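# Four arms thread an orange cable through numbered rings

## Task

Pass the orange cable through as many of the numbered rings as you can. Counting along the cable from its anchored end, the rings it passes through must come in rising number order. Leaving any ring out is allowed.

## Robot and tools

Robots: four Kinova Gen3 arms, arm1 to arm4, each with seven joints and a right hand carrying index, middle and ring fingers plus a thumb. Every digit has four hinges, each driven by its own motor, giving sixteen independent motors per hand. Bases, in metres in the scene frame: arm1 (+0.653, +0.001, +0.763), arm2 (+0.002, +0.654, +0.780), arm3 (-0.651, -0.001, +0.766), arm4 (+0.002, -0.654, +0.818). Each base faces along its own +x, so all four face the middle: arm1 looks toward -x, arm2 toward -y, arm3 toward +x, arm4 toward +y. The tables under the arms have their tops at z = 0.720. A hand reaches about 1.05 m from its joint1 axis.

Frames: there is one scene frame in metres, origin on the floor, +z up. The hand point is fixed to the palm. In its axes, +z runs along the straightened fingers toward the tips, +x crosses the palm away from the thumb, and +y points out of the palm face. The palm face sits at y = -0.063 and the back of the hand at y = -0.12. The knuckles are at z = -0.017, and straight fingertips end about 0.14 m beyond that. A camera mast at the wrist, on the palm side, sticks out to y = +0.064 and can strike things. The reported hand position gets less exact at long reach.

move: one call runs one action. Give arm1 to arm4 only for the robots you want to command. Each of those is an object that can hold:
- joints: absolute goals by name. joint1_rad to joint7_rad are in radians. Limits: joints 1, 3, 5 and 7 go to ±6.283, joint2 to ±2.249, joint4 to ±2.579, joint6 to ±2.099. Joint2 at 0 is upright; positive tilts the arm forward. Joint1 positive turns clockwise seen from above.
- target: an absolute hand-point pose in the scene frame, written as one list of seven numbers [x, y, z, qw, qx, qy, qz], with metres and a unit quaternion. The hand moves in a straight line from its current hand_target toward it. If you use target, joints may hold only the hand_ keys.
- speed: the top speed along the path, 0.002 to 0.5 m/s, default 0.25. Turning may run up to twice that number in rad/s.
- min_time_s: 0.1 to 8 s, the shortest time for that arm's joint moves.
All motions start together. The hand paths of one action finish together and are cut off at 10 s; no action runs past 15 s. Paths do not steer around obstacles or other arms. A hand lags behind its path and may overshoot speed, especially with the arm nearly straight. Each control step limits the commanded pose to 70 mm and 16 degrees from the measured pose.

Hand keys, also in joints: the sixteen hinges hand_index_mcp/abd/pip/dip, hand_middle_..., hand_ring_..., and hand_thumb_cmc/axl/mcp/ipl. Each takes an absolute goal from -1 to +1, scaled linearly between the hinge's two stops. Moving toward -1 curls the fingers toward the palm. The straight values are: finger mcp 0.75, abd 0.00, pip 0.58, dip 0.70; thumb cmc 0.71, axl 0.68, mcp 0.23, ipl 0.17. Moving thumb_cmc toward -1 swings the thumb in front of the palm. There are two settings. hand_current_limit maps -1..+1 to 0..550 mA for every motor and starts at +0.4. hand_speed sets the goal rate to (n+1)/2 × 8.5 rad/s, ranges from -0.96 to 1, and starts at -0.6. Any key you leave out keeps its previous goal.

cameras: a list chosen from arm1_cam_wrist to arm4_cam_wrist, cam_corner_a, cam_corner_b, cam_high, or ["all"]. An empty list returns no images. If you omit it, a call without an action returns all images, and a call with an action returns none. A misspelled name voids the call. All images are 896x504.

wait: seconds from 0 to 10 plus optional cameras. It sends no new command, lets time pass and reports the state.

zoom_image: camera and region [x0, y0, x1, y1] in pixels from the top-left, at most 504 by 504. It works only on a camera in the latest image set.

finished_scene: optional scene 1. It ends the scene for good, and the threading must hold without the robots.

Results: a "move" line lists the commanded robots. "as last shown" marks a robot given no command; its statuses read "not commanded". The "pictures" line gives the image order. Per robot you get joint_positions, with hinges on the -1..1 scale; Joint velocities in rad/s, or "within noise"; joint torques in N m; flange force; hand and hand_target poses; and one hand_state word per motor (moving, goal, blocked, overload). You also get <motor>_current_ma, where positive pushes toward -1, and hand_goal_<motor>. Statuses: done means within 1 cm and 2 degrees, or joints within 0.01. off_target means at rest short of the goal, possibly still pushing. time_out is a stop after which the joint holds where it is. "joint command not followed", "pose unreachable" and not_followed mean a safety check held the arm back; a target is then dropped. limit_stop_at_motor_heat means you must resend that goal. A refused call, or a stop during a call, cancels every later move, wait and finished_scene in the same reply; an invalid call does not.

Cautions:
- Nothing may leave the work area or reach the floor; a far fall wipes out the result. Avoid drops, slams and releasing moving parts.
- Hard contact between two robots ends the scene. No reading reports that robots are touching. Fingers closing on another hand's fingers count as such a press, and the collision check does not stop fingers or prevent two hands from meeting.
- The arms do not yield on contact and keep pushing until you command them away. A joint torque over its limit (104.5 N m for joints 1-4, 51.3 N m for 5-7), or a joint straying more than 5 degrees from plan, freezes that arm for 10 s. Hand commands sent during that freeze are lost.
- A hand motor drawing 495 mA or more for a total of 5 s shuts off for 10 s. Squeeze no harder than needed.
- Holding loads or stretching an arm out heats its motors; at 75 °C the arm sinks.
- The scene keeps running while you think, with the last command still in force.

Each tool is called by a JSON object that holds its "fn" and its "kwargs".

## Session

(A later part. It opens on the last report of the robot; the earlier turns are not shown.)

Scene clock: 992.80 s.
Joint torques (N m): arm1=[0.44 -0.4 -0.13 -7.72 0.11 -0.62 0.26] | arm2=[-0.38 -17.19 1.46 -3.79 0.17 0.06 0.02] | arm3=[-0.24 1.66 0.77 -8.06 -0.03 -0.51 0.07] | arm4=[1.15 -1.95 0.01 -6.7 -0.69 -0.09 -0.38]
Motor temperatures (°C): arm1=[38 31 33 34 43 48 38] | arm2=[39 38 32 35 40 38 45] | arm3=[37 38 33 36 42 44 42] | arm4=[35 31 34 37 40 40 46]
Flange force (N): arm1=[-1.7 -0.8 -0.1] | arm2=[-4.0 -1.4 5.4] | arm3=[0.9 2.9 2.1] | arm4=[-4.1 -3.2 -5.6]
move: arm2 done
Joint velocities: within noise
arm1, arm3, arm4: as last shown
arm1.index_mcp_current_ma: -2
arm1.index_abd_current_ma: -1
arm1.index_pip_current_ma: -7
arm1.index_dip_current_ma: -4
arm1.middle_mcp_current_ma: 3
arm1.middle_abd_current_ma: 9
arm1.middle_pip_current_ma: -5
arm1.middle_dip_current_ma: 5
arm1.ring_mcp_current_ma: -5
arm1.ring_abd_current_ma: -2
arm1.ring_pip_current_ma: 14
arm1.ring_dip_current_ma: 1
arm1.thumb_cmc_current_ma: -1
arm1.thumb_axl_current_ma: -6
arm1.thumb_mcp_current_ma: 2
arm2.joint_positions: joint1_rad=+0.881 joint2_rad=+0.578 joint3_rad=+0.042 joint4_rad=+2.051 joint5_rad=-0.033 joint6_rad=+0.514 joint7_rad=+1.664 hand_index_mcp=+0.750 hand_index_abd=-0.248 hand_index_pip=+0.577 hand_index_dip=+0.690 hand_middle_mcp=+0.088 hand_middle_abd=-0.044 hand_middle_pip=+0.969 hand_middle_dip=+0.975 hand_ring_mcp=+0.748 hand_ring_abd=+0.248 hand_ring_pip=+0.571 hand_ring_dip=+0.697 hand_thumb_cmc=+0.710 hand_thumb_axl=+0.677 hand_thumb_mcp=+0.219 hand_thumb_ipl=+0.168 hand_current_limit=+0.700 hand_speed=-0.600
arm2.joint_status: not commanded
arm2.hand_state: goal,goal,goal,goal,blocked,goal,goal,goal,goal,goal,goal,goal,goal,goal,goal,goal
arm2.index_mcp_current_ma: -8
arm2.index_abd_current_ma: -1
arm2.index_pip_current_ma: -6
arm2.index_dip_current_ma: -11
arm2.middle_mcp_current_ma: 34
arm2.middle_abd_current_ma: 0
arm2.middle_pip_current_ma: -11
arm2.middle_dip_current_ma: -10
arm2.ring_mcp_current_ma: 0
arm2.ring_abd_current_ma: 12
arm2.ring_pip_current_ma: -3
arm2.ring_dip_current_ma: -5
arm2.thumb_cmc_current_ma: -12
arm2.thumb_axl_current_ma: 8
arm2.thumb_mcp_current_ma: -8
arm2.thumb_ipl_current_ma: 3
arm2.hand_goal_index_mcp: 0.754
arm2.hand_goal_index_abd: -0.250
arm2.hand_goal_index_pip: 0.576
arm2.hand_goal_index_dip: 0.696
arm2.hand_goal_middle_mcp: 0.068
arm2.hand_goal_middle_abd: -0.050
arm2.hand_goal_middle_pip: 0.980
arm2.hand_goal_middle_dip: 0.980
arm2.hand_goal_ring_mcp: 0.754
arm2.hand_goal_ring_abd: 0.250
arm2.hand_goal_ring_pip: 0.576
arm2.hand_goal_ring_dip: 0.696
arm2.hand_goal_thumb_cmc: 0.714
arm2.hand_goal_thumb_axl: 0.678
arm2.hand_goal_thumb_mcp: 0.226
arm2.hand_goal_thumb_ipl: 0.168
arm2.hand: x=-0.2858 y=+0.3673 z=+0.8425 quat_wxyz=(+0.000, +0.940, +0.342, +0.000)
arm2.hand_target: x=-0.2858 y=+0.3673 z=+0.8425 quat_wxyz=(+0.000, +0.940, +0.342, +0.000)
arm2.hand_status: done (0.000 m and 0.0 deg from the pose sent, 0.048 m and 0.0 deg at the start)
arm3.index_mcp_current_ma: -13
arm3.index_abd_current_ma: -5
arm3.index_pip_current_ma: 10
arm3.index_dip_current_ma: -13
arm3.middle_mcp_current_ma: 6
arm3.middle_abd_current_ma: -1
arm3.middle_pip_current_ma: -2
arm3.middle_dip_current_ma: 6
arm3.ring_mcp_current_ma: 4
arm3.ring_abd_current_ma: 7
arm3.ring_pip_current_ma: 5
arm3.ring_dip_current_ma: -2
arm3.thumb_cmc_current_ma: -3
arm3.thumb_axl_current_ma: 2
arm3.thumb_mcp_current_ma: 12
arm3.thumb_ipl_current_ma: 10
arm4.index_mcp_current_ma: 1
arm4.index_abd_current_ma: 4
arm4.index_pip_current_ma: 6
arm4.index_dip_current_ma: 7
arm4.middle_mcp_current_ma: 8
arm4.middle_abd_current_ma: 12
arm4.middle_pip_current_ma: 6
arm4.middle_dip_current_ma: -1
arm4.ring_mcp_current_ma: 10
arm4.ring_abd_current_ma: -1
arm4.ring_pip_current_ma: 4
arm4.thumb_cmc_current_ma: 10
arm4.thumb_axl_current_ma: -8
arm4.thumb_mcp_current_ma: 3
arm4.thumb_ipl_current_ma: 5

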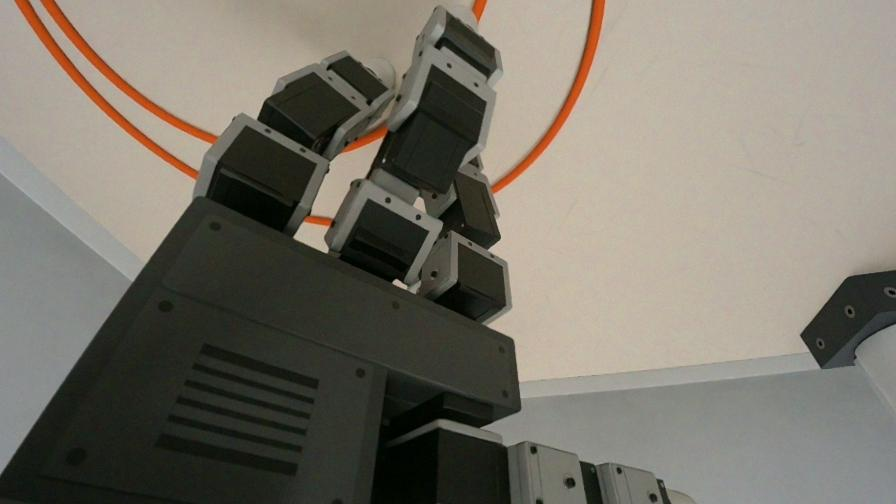

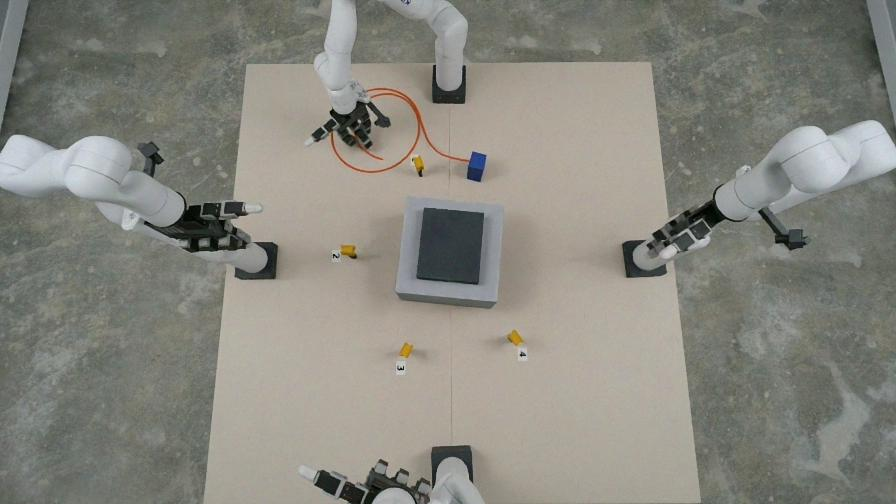

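{"fn": "move", "kwargs": {"arm2": {"target": [-0.2858, 0.3673, 0.8395, 0, 0.9397, 0.3420, 0], "speed": 0.1, "joints": {"hand_index_abd": -0.355, "hand_ring_abd": 0.365}}}}

{"fn": "move", "kwargs": {"arm2": {"target": [-0.2858, 0.3673, 0.8368, 0, 0.9397, 0.3420, 0], "speed": 0.05}}}

{"fn": "move", "kwargs": {"arm2": {"joints": {"hand_index_abd": -0.7, "hand_ring_abd": 0.7}}}}

{"fn": "move", "kwargs": {"arm2": {"target": [-0.2858, 0.3673, 0.862, 0, 0.9397, 0.3420, 0], "speed": 0.08}}}

{"fn": "move", "kwargs": {"arm2": {"target": [-0.1208, 0.3473, 0.862, 0, 0.9397, 0.3420, 0], "speed": 0.08}, "cameras": ["arm2_cam_wrist", "cam_high", "cam_corner_a"]}}

{"fn": "zoom_image", "kwargs": {"camera": "cam_high", "region": [320, 60, 480, 190]}}

{"fn": "zoom_image", "kwargs": {"camera": "arm2_cam_wrist", "region": [250, 0, 650, 300]}}

{"fn": "zoom_image", "kwargs": {"camera": "cam_corner_a", "region": [0, 50, 300, 300]}}

Scene clock: 1005.17 s.
Joint torques (N m): arm1=[0.43 -0.41 -0.1 -7.71 0.09 -0.62 0.28] | arm2=[-0.25 -13.88 1.46 -1.25 0.23 0.9 0.06] | arm3=[-0.22 1.78 0.74 -8.16 -0.09 -0.49 0.09] | arm4=[1.14 -2.02 0 -6.69 -0.69 -0.12 -0.39]
Motor temperatures (°C): arm1=[38 31 33 34 43 48 38] | arm2=[39 38 32 35 40 38 45] | arm3=[37 38 33 36 42 44 42] | arm4=[35 31 34 37 40 40 46]
Flange force (N): arm1=[-1.8 -0.6 -0.2] | arm2=[-6.1 -1.3 -1.5] | arm3=[1.2 2.9 2.7] | arm4=[-4.2 -3.3 -5.7]
move: arm2 off_target
Joint velocities: within noise
arm1, arm3, arm4: as last shown
arm1.index_mcp_current_ma: -8
arm1.index_abd_current_ma: -4
arm1.index_pip_current_ma: -8
arm1.index_dip_current_ma: -3
arm1.middle_mcp_current_ma: 1
arm1.middle_pip_current_ma: -15
arm1.middle_dip_current_ma: 6
arm1.ring_pip_current_ma: 9
arm1.ring_dip_current_ma: 3
arm1.thumb_cmc_current_ma: 8
arm1.thumb_axl_current_ma: -7
arm1.thumb_mcp_current_ma: 6
arm1.thumb_ipl_current_ma: 4
arm2.joint_positions: joint1_rad=+0.881 joint2_rad=+0.585 joint3_rad=+0.041 joint4_rad=+2.053 joint5_rad=-0.033 joint6_rad=+0.505 joint7_rad=+1.664 hand_index_mcp=+0.750 hand_index_abd=-0.382 hand_index_pip=+0.577 hand_index_dip=+0.690 hand_middle_mcp=+0.088 hand_middle_abd=-0.044 hand_middle_pip=+0.969 hand_middle_dip=+0.975 hand_ring_mcp=+0.748 hand_ring_abd=+0.354 hand_ring_pip=+0.571 hand_ring_dip=+0.697 hand_thumb_cmc=+0.710 hand_thumb_axl=+0.677 hand_thumb_mcp=+0.219 hand_thumb_ipl=+0.168 hand_current_limit=+0.700 hand_speed=-0.600
arm2.joint_status: hand_index_abd off_target (ended at -0.382, target -0.355); the others done
arm2.hand_state: goal,blocked,goal,goal,blocked,goal,goal,goal,goal,goal,goal,goal,goal,goal,goal,goal
arm2.index_mcp_current_ma: -17
arm2.index_abd_current_ma: -23
arm2.index_pip_current_ma: -8
arm2.index_dip_current_ma: -9
arm2.middle_mcp_current_ma: 39
arm2.middle_abd_current_ma: -5
arm2.middle_pip_current_ma: -14
arm2.middle_dip_current_ma: -9
arm2.ring_mcp_current_ma: 3
arm2.ring_abd_current_ma: 0
arm2.ring_pip_current_ma: 2
arm2.ring_dip_current_ma: -10
arm2.thumb_cmc_current_ma: -6
arm2.thumb_axl_current_ma: 5
arm2.thumb_mcp_current_ma: -2
arm2.thumb_ipl_current_ma: 1
arm2.hand_goal_index_mcp: 0.754
arm2.hand_goal_index_abd: -0.354
arm2.hand_goal_index_pip: 0.576
arm2.hand_goal_index_dip: 0.696
arm2.hand_goal_middle_mcp: 0.068
arm2.hand_goal_middle_abd: -0.050
arm2.hand_goal_middle_pip: 0.980
arm2.hand_goal_middle_dip: 0.980
arm2.hand_goal_ring_mcp: 0.754
arm2.hand_goal_ring_abd: 0.366
arm2.hand_goal_ring_pip: 0.576
arm2.hand_goal_ring_dip: 0.696
arm2.hand_goal_thumb_cmc: 0.714
arm2.hand_goal_thumb_axl: 0.678
arm2.hand_goal_thumb_mcp: 0.226
arm2.hand_goal_thumb_ipl: 0.168
arm2.hand: x=-0.2858 y=+0.3673 z=+0.8395 quat_wxyz=(+0.000, +0.940, +0.342, +0.000)
arm2.hand_target: x=-0.2858 y=+0.3673 z=+0.8395 quat_wxyz=(+0.000, +0.940, +0.342, +0.000)
arm2.hand_status: done (0.000 m and 0.0 deg from the pose sent, 0.003 m and 0.0 deg at the start)
arm3.index_mcp_current_ma: -8
arm3.index_abd_current_ma: -11
arm3.index_pip_current_ma: 0
arm3.index_dip_current_ma: -5
arm3.middle_mcp_current_ma: 0
arm3.middle_abd_current_ma: 4
arm3.middle_dip_current_ma: 5
arm3.ring_mcp_current_ma: 5
arm3.ring_abd_current_ma: 3
arm3.ring_pip_current_ma: 0
arm3.ring_dip_current_ma: -7
arm3.thumb_cmc_current_ma: -8
arm3.thumb_axl_current_ma: 5
arm3.thumb_mcp_current_ma: 0
arm3.thumb_ipl_current_ma: 5
arm4.index_abd_current_ma: -8
arm4.index_pip_current_ma: 1
arm4.index_dip_current_ma: -2
arm4.middle_mcp_current_ma: 14
arm4.middle_abd_current_ma: 5
arm4.middle_pip_current_ma: 5
arm4.middle_dip_current_ma: -2
arm4.ring_mcp_current_ma: -3
arm4.ring_abd_current_ma: 1
arm4.ring_pip_current_ma: 6
arm4.ring_dip_current_ma: 12
arm4.thumb_cmc_current_ma: 13
arm4.thumb_mcp_current_ma: -2
pictures: none

Scene clock: 1006.13 s.
Joint torques (N m): arm1=[0.46 -0.42 -0.12 -7.69 0.09 -0.63 0.25] | arm2=[-0.24 -4.98 1.18 2.46 0.29 0.94 0.07] | arm3=[-0.19 1.77 0.7 -8.08 -0.09 -0.47 0.1] | arm4=[1.11 -1.99 -0.02 -6.68 -0.7 -0.14 -0.39]
Motor temperatures (°C): arm1=[38 31 33 34 43 48 38] | arm2=[39 38 32 35 40 38 45] | arm3=[37 38 33 36 42 44 42] | arm4=[35 31 34 37 40 40 46]
Flange force (N): arm1=[-1.8 -0.8 -0.3] | arm2=[-6.5 -1.5 -24.8] | arm3=[1.2 2.7 2.4] | arm4=[-4.1 -3.3 -5.8]
move: arm2 done
Joint velocities: within noise
arm1, arm3, arm4: as last shown
arm1.index_mcp_current_ma: -6
arm1.index_abd_current_ma: -8
arm1.index_pip_current_ma: -6
arm1.index_dip_current_ma: -1
arm1.middle_pip_current_ma: -14
arm1.ring_mcp_current_ma: -4
arm1.ring_abd_current_ma: -8
arm1.ring_dip_current_ma: -2
arm1.thumb_cmc_current_ma: 0
arm1.thumb_axl_current_ma: -9
arm1.thumb_mcp_current_ma: 8
arm2.joint_positions: joint1_rad=+0.882 joint2_rad=+0.591 joint3_rad=+0.040 joint4_rad=+2.055 joint5_rad=-0.033 joint6_rad=+0.497 joint7_rad=+1.664 hand_index_mcp=+0.749 hand_index_abd=-0.412 hand_index_pip=+0.576 hand_index_dip=+0.690 hand_middle_mcp=+0.088 hand_middle_abd=-0.044 hand_middle_pip=+0.969 hand_middle_dip=+0.975 hand_ring_mcp=+0.748 hand_ring_abd=+0.350 hand_ring_pip=+0.571 hand_ring_dip=+0.697 hand_thumb_cmc=+0.710 hand_thumb_axl=+0.677 hand_thumb_mcp=+0.219 hand_thumb_ipl=+0.168 hand_current_limit=+0.700 hand_speed=-0.600
arm2.joint_status: not commanded
arm2.hand_state: goal,blocked,goal,goal,blocked,goal,goal,goal,goal,goal,goal,goal,goal,goal,goal,goal
arm2.index_mcp_current_ma: -11
arm2.index_abd_current_ma: -56
arm2.index_pip_current_ma: -5
arm2.index_dip_current_ma: -6
arm2.middle_mcp_current_ma: 38
arm2.middle_abd_current_ma: -6
arm2.middle_pip_current_ma: -12
arm2.middle_dip_current_ma: -11
arm2.ring_mcp_current_ma: 1
arm2.ring_abd_current_ma: -4
arm2.ring_pip_current_ma: -1
arm2.ring_dip_current_ma: 0
arm2.thumb_cmc_current_ma: -9
arm2.thumb_axl_current_ma: 9
arm2.thumb_mcp_current_ma: -5
arm2.thumb_ipl_current_ma: 2
arm2.hand_goal_index_mcp: 0.754
arm2.hand_goal_index_abd: -0.354
arm2.hand_goal_index_pip: 0.576
arm2.hand_goal_index_dip: 0.696
arm2.hand_goal_middle_mcp: 0.068
arm2.hand_goal_middle_abd: -0.050
arm2.hand_goal_middle_pip: 0.980
arm2.hand_goal_middle_dip: 0.980
arm2.hand_goal_ring_mcp: 0.754
arm2.hand_goal_ring_abd: 0.366
arm2.hand_goal_ring_pip: 0.576
arm2.hand_goal_ring_dip: 0.696
arm2.hand_goal_thumb_cmc: 0.714
arm2.hand_goal_thumb_axl: 0.678
arm2.hand_goal_thumb_mcp: 0.226
arm2.hand_goal_thumb_ipl: 0.168
arm2.hand: x=-0.2858 y=+0.3673 z=+0.8368 quat_wxyz=(+0.000, +0.940, +0.342, +0.000)
arm2.hand_target: x=-0.2858 y=+0.3673 z=+0.8368 quat_wxyz=(+0.000, +0.940, +0.342, +0.000)
arm2.hand_status: done (0.000 m and 0.0 deg from the pose sent, 0.003 m and 0.0 deg at the start)
arm3.index_mcp_current_ma: -4
arm3.index_abd_current_ma: -3
arm3.index_pip_current_ma: 6
arm3.index_dip_current_ma: -9
arm3.middle_mcp_current_ma: 6
arm3.middle_pip_current_ma: -5
arm3.middle_dip_current_ma: 2
arm3.ring_mcp_current_ma: 1
arm3.ring_abd_current_ma: 2
arm3.ring_pip_current_ma: 4
arm3.ring_dip_current_ma: -2
arm3.thumb_cmc_current_ma: 1
arm3.thumb_axl_current_ma: 0
arm3.thumb_mcp_current_ma: -3
arm3.thumb_ipl_current_ma: 11
arm4.index_mcp_current_ma: -5
arm4.index_abd_current_ma: -4
arm4.index_pip_current_ma: 7
arm4.index_dip_current_ma: -7
arm4.middle_mcp_current_ma: 2
arm4.middle_abd_current_ma: 2
arm4.middle_pip_current_ma: 2
arm4.middle_dip_current_ma: 6
arm4.ring_mcp_current_ma: 0
arm4.ring_abd_current_ma: 2
arm4.ring_dip_current_ma: 4
arm4.thumb_axl_current_ma: -7
arm4.thumb_mcp_current_ma: 4
arm4.thumb_ipl_current_ma: 4
pictures: none

Scene clock: 1006.73 s.
Joint torques (N m): arm1=[0.4 -0.42 -0.09 -7.64 0.13 -0.64 0.26] | arm2=[-0.28 -5.72 1.23 2.06 0.31 0.75 0.07] | arm3=[-0.19 1.82 0.75 -8.09 -0.07 -0.47 0.04] | arm4=[1.14 -1.98 0.02 -6.69 -0.72 -0.11 -0.39]
Motor temperatures (°C): arm1=[38 31 33 34 43 48 38] | arm2=[39 38 32 35 40 38 45] | arm3=[37 38 33 36 42 44 42] | arm4=[35 31 34 37 40 40 46]
Flange force (N): arm1=[-1.9 -0.6 -0.5] | arm2=[-6.5 -1.5 -23.3] | arm3=[1.3 2.8 2.5] | arm4=[-4.1 -3.3 -5.7]
move: arm2 off_target
Joint velocities: within noise
arm1, arm3, arm4: as last shown
arm1.index_mcp_current_ma: -10
arm1.index_abd_current_ma: 0
arm1.index_pip_current_ma: -4
arm1.index_dip_current_ma: -3
arm1.middle_mcp_current_ma: 3
arm1.middle_abd_current_ma: 7
arm1.middle_pip_current_ma: -6
arm1.middle_dip_current_ma: 8
arm1.ring_mcp_current_ma: -2
arm1.ring_abd_current_ma: -3
arm1.ring_pip_current_ma: 8
arm1.ring_dip_current_ma: -3
arm1.thumb_cmc_current_ma: 2
arm1.thumb_axl_current_ma: -12
arm1.thumb_mcp_current_ma: 11
arm2.joint_positions: joint1_rad=+0.882 joint2_rad=+0.592 joint3_rad=+0.040 joint4_rad=+2.055 joint5_rad=-0.033 joint6_rad=+0.497 joint7_rad=+1.664 hand_index_mcp=+0.749 hand_index_abd=-0.418 hand_index_pip=+0.576 hand_index_dip=+0.690 hand_middle_mcp=+0.088 hand_middle_abd=-0.044 hand_middle_pip=+0.969 hand_middle_dip=+0.975 hand_ring_mcp=+0.748 hand_ring_abd=+0.354 hand_ring_pip=+0.571 hand_ring_dip=+0.698 hand_thumb_cmc=+0.710 hand_thumb_axl=+0.677 hand_thumb_mcp=+0.219 hand_thumb_ipl=+0.168 hand_current_limit=+0.700 hand_speed=-0.600
arm2.joint_status: hand_index_abd off_target (ended at -0.418, target -0.700); hand_ring_abd off_target (ended at +0.354, target +0.700)
arm2.hand_state: goal,blocked,goal,goal,blocked,goal,goal,goal,goal,blocked,goal,goal,goal,goal,goal,goal
arm2.index_mcp_current_ma: -13
arm2.index_abd_current_ma: 338
arm2.index_pip_current_ma: -5
arm2.index_dip_current_ma: -10
arm2.middle_mcp_current_ma: 28
arm2.middle_abd_current_ma: -6
arm2.middle_pip_current_ma: -20
arm2.middle_dip_current_ma: -7
arm2.ring_mcp_current_ma: 1
arm2.ring_abd_current_ma: -424
arm2.ring_pip_current_ma: 3
arm2.ring_dip_current_ma: -5
arm2.thumb_cmc_current_ma: -9
arm2.thumb_axl_current_ma: 7
arm2.thumb_mcp_current_ma: -4
arm2.thumb_ipl_current_ma: 10
arm2.hand_goal_index_mcp: 0.754
arm2.hand_goal_index_abd: -0.700
arm2.hand_goal_index_pip: 0.576
arm2.hand_goal_index_dip: 0.696
arm2.hand_goal_middle_mcp: 0.068
arm2.hand_goal_middle_abd: -0.050
arm2.hand_goal_middle_pip: 0.980
arm2.hand_goal_middle_dip: 0.980
arm2.hand_goal_ring_mcp: 0.754
arm2.hand_goal_ring_abd: 0.700
arm2.hand_goal_ring_pip: 0.576
arm2.hand_goal_ring_dip: 0.696
arm2.hand_goal_thumb_cmc: 0.714
arm2.hand_goal_thumb_axl: 0.678
arm2.hand_goal_thumb_mcp: 0.226
arm2.hand_goal_thumb_ipl: 0.168
arm2.hand: x=-0.2858 y=+0.3673 z=+0.8368 quat_wxyz=(+0.000, +0.940, +0.342, +0.000)
arm2.hand_target: x=-0.2858 y=+0.3673 z=+0.8368 quat_wxyz=(+0.000, +0.940, +0.342, +0.000)
arm2.hand_status: not commanded
arm3.index_mcp_current_ma: -11
arm3.index_abd_current_ma: -14
arm3.index_pip_current_ma: 1
arm3.index_dip_current_ma: 0
arm3.middle_mcp_current_ma: 14
arm3.middle_abd_current_ma: 3
arm3.middle_dip_current_ma: -8
arm3.ring_mcp_current_ma: -5
arm3.ring_abd_current_ma: 3
arm3.ring_dip_current_ma: 1
arm3.thumb_cmc_current_ma: -8
arm3.thumb_axl_current_ma: 8
arm3.thumb_mcp_current_ma: 4
arm3.thumb_ipl_current_ma: 6
arm4.index_abd_current_ma: -6
arm4.index_pip_current_ma: -1
arm4.index_dip_current_ma: -3
arm4.middle_mcp_current_ma: 11
arm4.middle_pip_current_ma: 6
arm4.middle_dip_current_ma: 4
arm4.ring_mcp_current_ma: 1
arm4.ring_abd_current_ma: 4
arm4.ring_pip_current_ma: 10
arm4.ring_dip_current_ma: 7
arm4.thumb_cmc_current_ma: 5
arm4.thumb_axl_current_ma: -5
arm4.thumb_mcp_current_ma: 6
arm4.thumb_ipl_current_ma: 2
pictures: none

Scene clock: 1007.70 s.
Joint torques (N m): arm1=[0.43 -0.4 -0.11 -7.69 0.11 -0.63 0.27] | arm2=[-0.4 -16.87 1.38 -4.3 0.18 0.01 0.05] | arm3=[-0.28 1.76 0.68 -8.08 -0.06 -0.45 0.04] | arm4=[1.12 -1.95 0 -6.68 -0.69 -0.12 -0.38]
Motor temperatures (°C): arm1=[38 31 33 34 43 48 38] | arm2=[39 38 32 35 40 38 45] | arm3=[37 38 33 36 42 44 42] | arm4=[35 31 34 37 40 40 46]
Flange force (N): arm1=[-1.7 -0.7 -0.3] | arm2=[-4.2 -1.3 5.0] | arm3=[1.2 2.5 2.5] | arm4=[-4.1 -3.2 -5.7]
move: arm2 done
Joint velocities: within noise
arm1, arm3, arm4: as last shown
arm1.index_mcp_current_ma: -9
arm1.index_abd_current_ma: -3
arm1.index_pip_current_ma: -10
arm1.index_dip_current_ma: -4
arm1.middle_mcp_current_ma: 4
arm1.middle_abd_current_ma: 14
arm1.middle_pip_current_ma: -4
arm1.middle_dip_current_ma: 7
arm1.ring_mcp_current_ma: -7
arm1.ring_abd_current_ma: -7
arm1.ring_pip_current_ma: 14
arm1.ring_dip_current_ma: 0
arm1.thumb_cmc_current_ma: -1
arm1.thumb_axl_current_ma: -8
arm1.thumb_mcp_current_ma: 4
arm1.thumb_ipl_current_ma: 3
arm2.joint_positions: joint1_rad=+0.877 joint2_rad=+0.534 joint3_rad=+0.046 joint4_rad=+2.036 joint5_rad=-0.030 joint6_rad=+0.573 joint7_rad=+1.662 hand_index_mcp=+0.750 hand_index_abd=-0.416 hand_index_pip=+0.577 hand_index_dip=+0.690 hand_middle_mcp=+0.088 hand_middle_abd=-0.044 hand_middle_pip=+0.969 hand_middle_dip=+0.975 hand_ring_mcp=+0.748 hand_ring_abd=+0.354 hand_ring_pip=+0.571 hand_ring_dip=+0.698 hand_thumb_cmc=+0.710 hand_thumb_axl=+0.677 hand_thumb_mcp=+0.219 hand_thumb_ipl=+0.168 hand_current_limit=+0.700 hand_speed=-0.600
arm2.joint_status: not commanded
arm2.hand_state: goal,blocked,goal,goal,goal,goal,goal,goal,goal,blocked,goal,goal,goal,goal,goal,goal
arm2.index_mcp_current_ma: -10
arm2.index_abd_current_ma: 338
arm2.index_pip_current_ma: -8
arm2.index_dip_current_ma: -12
arm2.middle_mcp_current_ma: 39
arm2.middle_abd_current_ma: -8
arm2.middle_pip_current_ma: -12
arm2.middle_dip_current_ma: -8
arm2.ring_mcp_current_ma: 0
arm2.ring_abd_current_ma: -427
arm2.ring_pip_current_ma: -1
arm2.ring_dip_current_ma: -6
arm2.thumb_cmc_current_ma: -15
arm2.thumb_axl_current_ma: 6
arm2.thumb_mcp_current_ma: -4
arm2.thumb_ipl_current_ma: 7
arm2.hand_goal_index_mcp: 0.754
arm2.hand_goal_index_abd: -0.700
arm2.hand_goal_index_pip: 0.576
arm2.hand_goal_index_dip: 0.696
arm2.hand_goal_middle_mcp: 0.068
arm2.hand_goal_middle_abd: -0.050
arm2.hand_goal_middle_pip: 0.980
arm2.hand_goal_middle_dip: 0.980
arm2.hand_goal_ring_mcp: 0.754
arm2.hand_goal_ring_abd: 0.700
arm2.hand_goal_ring_pip: 0.576
arm2.hand_goal_ring_dip: 0.696
arm2.hand_goal_thumb_cmc: 0.714
arm2.hand_goal_thumb_axl: 0.678
arm2.hand_goal_thumb_mcp: 0.226
arm2.hand_goal_thumb_ipl: 0.168
arm2.hand: x=-0.2858 y=+0.3673 z=+0.8620 quat_wxyz=(+0.000, +0.940, +0.342, +0.000)
arm2.hand_target: x=-0.2858 y=+0.3673 z=+0.8620 quat_wxyz=(+0.000, +0.940, +0.342, +0.000)
arm2.hand_status: done (0.000 m and 0.0 deg from the pose sent, 0.025 m and 0.0 deg at the start)
arm3.index_mcp_current_ma: -21
arm3.index_abd_current_ma: -16
arm3.index_pip_current_ma: 8
arm3.index_dip_current_ma: -15
arm3.middle_mcp_current_ma: -6
arm3.middle_pip_current_ma: 2
arm3.middle_dip_current_ma: -2
arm3.ring_abd_current_ma: 1
arm3.ring_pip_current_ma: 7
arm3.ring_dip_current_ma: 3
arm3.thumb_cmc_current_ma: 4
arm3.thumb_axl_current_ma: 7
arm3.thumb_mcp_current_ma: -5
arm3.thumb_ipl_current_ma: 1
arm4.index_mcp_current_ma: -8
arm4.index_abd_current_ma: -7
arm4.index_pip_current_ma: 5
arm4.index_dip_current_ma: -7
arm4.middle_mcp_current_ma: 10
arm4.middle_abd_current_ma: 3
arm4.middle_pip_current_ma: 4
arm4.middle_dip_current_ma: 3
arm4.ring_mcp_current_ma: 5
arm4.ring_abd_current_ma: -6
arm4.ring_pip_current_ma: 12
arm4.ring_dip_current_ma: 6
arm4.thumb_cmc_current_ma: 11
arm4.thumb_axl_current_ma: -1
arm4.thumb_mcp_current_ma: 3
arm4.thumb_ipl_current_ma: 8
pictures: none

Scene clock: 1010.30 s.
Joint torques (N m): arm1=[0.39 -0.41 -0.09 -7.68 0.13 -0.64 0.26] | arm2=[-0.4 -12.85 1.36 -2.91 0.22 -0.01 0.06] | arm3=[-0.21 1.73 0.82 -8.03 -0.04 -0.5 0.12] | arm4=[1.13 -1.95 0.01 -6.71 -0.7 -0.08 -0.38]
Motor temperatures (°C): arm1=[38 31 33 34 43 48 38] | arm2=[39 38 32 35 40 38 45] | arm3=[37 38 33 36 42 44 42] | arm4=[35 31 34 37 40 40 46]
Flange force (N): arm1=[-1.8 -0.6 -0.3] | arm2=[-4.0 -0.2 7.6] | arm3=[0.9 3.2 2.1] | arm4=[-4.1 -3.2 -5.5]
move: arm2 done
Joint velocities: within noise
arm1, arm3, arm4: as last shown
arm1.index_mcp_current_ma: -7
arm1.index_abd_current_ma: -2
arm1.index_pip_current_ma: -1
arm1.index_dip_current_ma: -3
arm1.middle_mcp_current_ma: 1
arm1.middle_abd_current_ma: 8
arm1.middle_pip_current_ma: -8
arm1.middle_dip_current_ma: 5
arm1.ring_mcp_current_ma: -3
arm1.ring_abd_current_ma: -4
arm1.ring_pip_current_ma: 10
arm1.ring_dip_current_ma: -1
arm1.thumb_cmc_current_ma: 1
arm1.thumb_axl_current_ma: -15
arm1.thumb_mcp_current_ma: 9
arm1.thumb_ipl_current_ma: 5
arm2.joint_positions: joint1_rad=+0.441 joint2_rad=+0.391 joint3_rad=+0.066 joint4_rad=+2.371 joint5_rad=-0.051 joint6_rad=+0.385 joint7_rad=+1.271 hand_index_mcp=+0.750 hand_index_abd=-0.416 hand_index_pip=+0.577 hand_index_dip=+0.690 hand_middle_mcp=+0.088 hand_middle_abd=-0.044 hand_middle_pip=+0.969 hand_middle_dip=+0.975 hand_ring_mcp=+0.748 hand_ring_abd=+0.354 hand_ring_pip=+0.571 hand_ring_dip=+0.698 hand_thumb_cmc=+0.710 hand_thumb_axl=+0.677 hand_thumb_mcp=+0.219 hand_thumb_ipl=+0.168 hand_current_limit=+0.700 hand_speed=-0.600
arm2.joint_status: not commanded
arm2.hand_state: goal,blocked,goal,goal,goal,goal,goal,goal,goal,blocked,goal,goal,goal,goal,goal,goal
arm2.index_mcp_current_ma: -10
arm2.index_abd_current_ma: 344
arm2.index_pip_current_ma: -6
arm2.index_dip_current_ma: -9
arm2.middle_mcp_current_ma: 37
arm2.middle_abd_current_ma: -4
arm2.middle_pip_current_ma: -10
arm2.middle_dip_current_ma: -10
arm2.ring_mcp_current_ma: 2
arm2.ring_abd_current_ma: -428
arm2.ring_pip_current_ma: -2
arm2.ring_dip_current_ma: -5
arm2.thumb_cmc_current_ma: -8
arm2.thumb_axl_current_ma: 6
arm2.thumb_mcp_current_ma: -3
arm2.thumb_ipl_current_ma: 2
arm2.hand_goal_index_mcp: 0.754
arm2.hand_goal_index_abd: -0.700
arm2.hand_goal_index_pip: 0.576
arm2.hand_goal_index_dip: 0.696
arm2.hand_goal_middle_mcp: 0.068
arm2.hand_goal_middle_abd: -0.050
arm2.hand_goal_middle_pip: 0.980
arm2.hand_goal_middle_dip: 0.980
arm2.hand_goal_ring_mcp: 0.754
arm2.hand_goal_ring_abd: 0.700
arm2.hand_goal_ring_pip: 0.576
arm2.hand_goal_ring_dip: 0.696
arm2.hand_goal_thumb_cmc: 0.714
arm2.hand_goal_thumb_axl: 0.678
arm2.hand_goal_thumb_mcp: 0.226
arm2.hand_goal_thumb_ipl: 0.168
arm2.hand: x=-0.1208 y=+0.3473 z=+0.8620 quat_wxyz=(+0.000, +0.940, +0.342, +0.000)
arm2.hand_target: x=-0.1208 y=+0.3473 z=+0.8620 quat_wxyz=(+0.000, +0.940, +0.342, +0.000)
arm2.hand_status: done (0.000 m and 0.0 deg from the pose sent, 0.166 m and 0.0 deg at the start)
arm3.index_mcp_current_ma: -11
arm3.index_abd_current_ma: -14
arm3.index_pip_current_ma: 1
arm3.index_dip_current_ma: -4
arm3.middle_mcp_current_ma: 10
arm3.middle_abd_current_ma: 4
arm3.middle_pip_current_ma: 9
arm3.middle_dip_current_ma: 5
arm3.ring_mcp_current_ma: -8
arm3.ring_abd_current_ma: 4
arm3.ring_pip_current_ma: -3
arm3.ring_dip_current_ma: -10
arm3.thumb_cmc_current_ma: 0
arm3.thumb_axl_current_ma: 10
arm3.thumb_mcp_current_ma: -6
arm3.thumb_ipl_current_ma: 9
arm4.index_mcp_current_ma: -5
arm4.index_pip_current_ma: 3
arm4.index_dip_current_ma: -5
arm4.middle_abd_current_ma: 10
arm4.middle_pip_current_ma: 13
arm4.middle_dip_current_ma: 4
arm4.ring_mcp_current_ma: -3
arm4.ring_abd_current_ma: 5
arm4.ring_pip_current_ma: 5
arm4.ring_dip_current_ma: 9
arm4.thumb_cmc_current_ma: 9
arm4.thumb_axl_current_ma: -8
arm4.thumb_mcp_current_ma: -7
arm4.thumb_ipl_current_ma: -3
pictures: arm2_cam_wrist, cam_corner_a, cam_high

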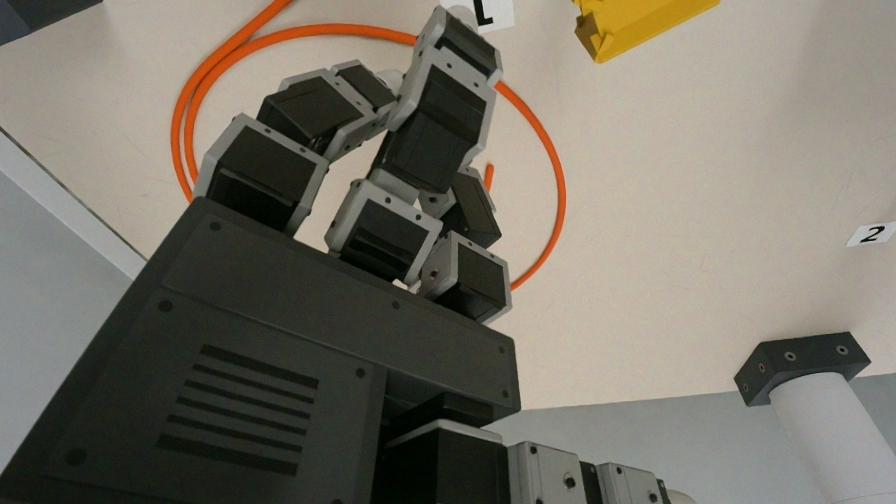

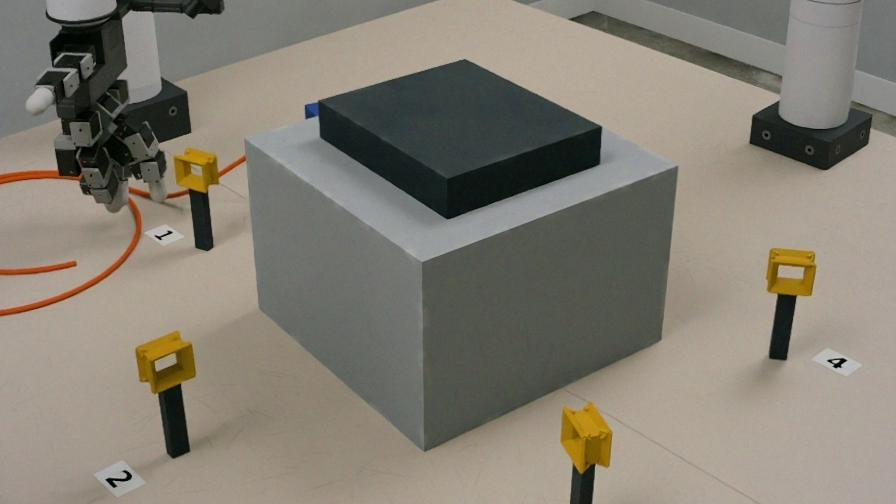

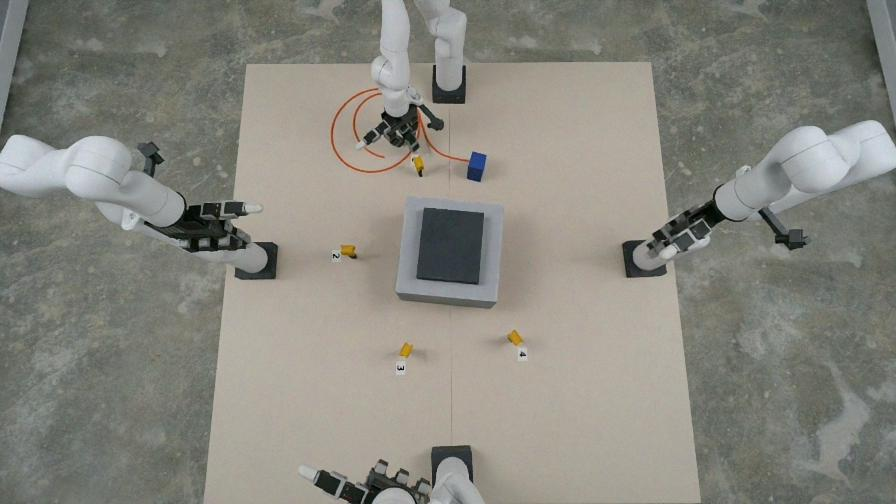

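Scaled by 3.150 from the camera's image (finer frame: 1280x720).

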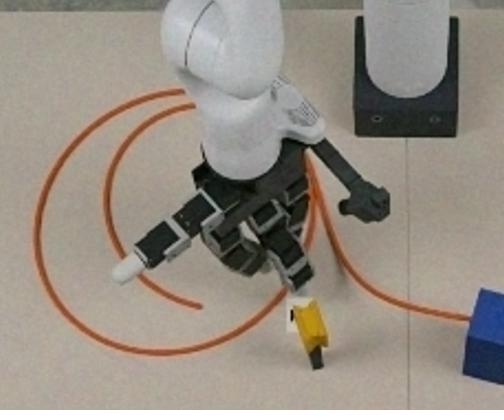

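Scaled by 1.260 from the camera's image (finer frame: 1280x720).

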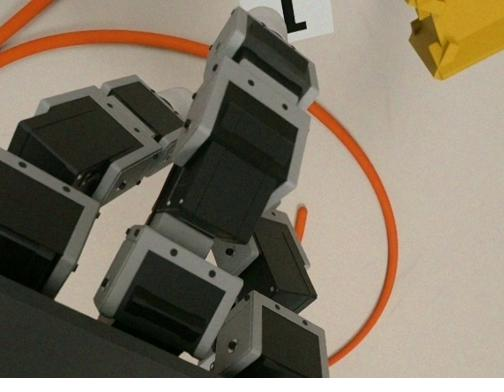

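Scaled by 1.680 from the camera's image (finer frame: 1280x720).

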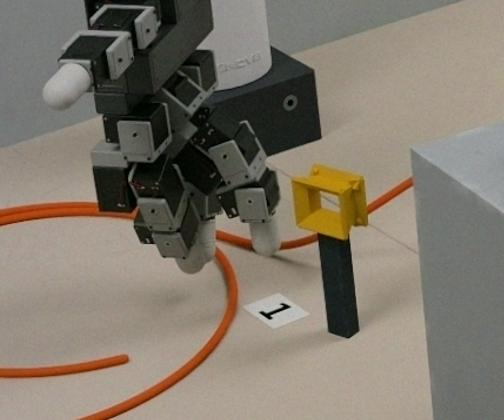

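{"fn": "zoom_image", "kwargs": {"camera": "cam_high", "region": [340, 100, 400, 170]}}

Scaled by 7.200 from the camera's image (finer frame: 1280x720).

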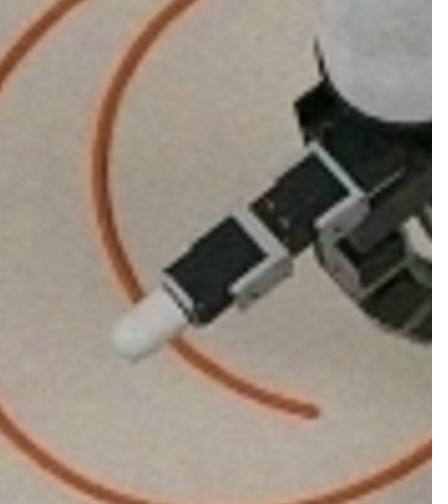

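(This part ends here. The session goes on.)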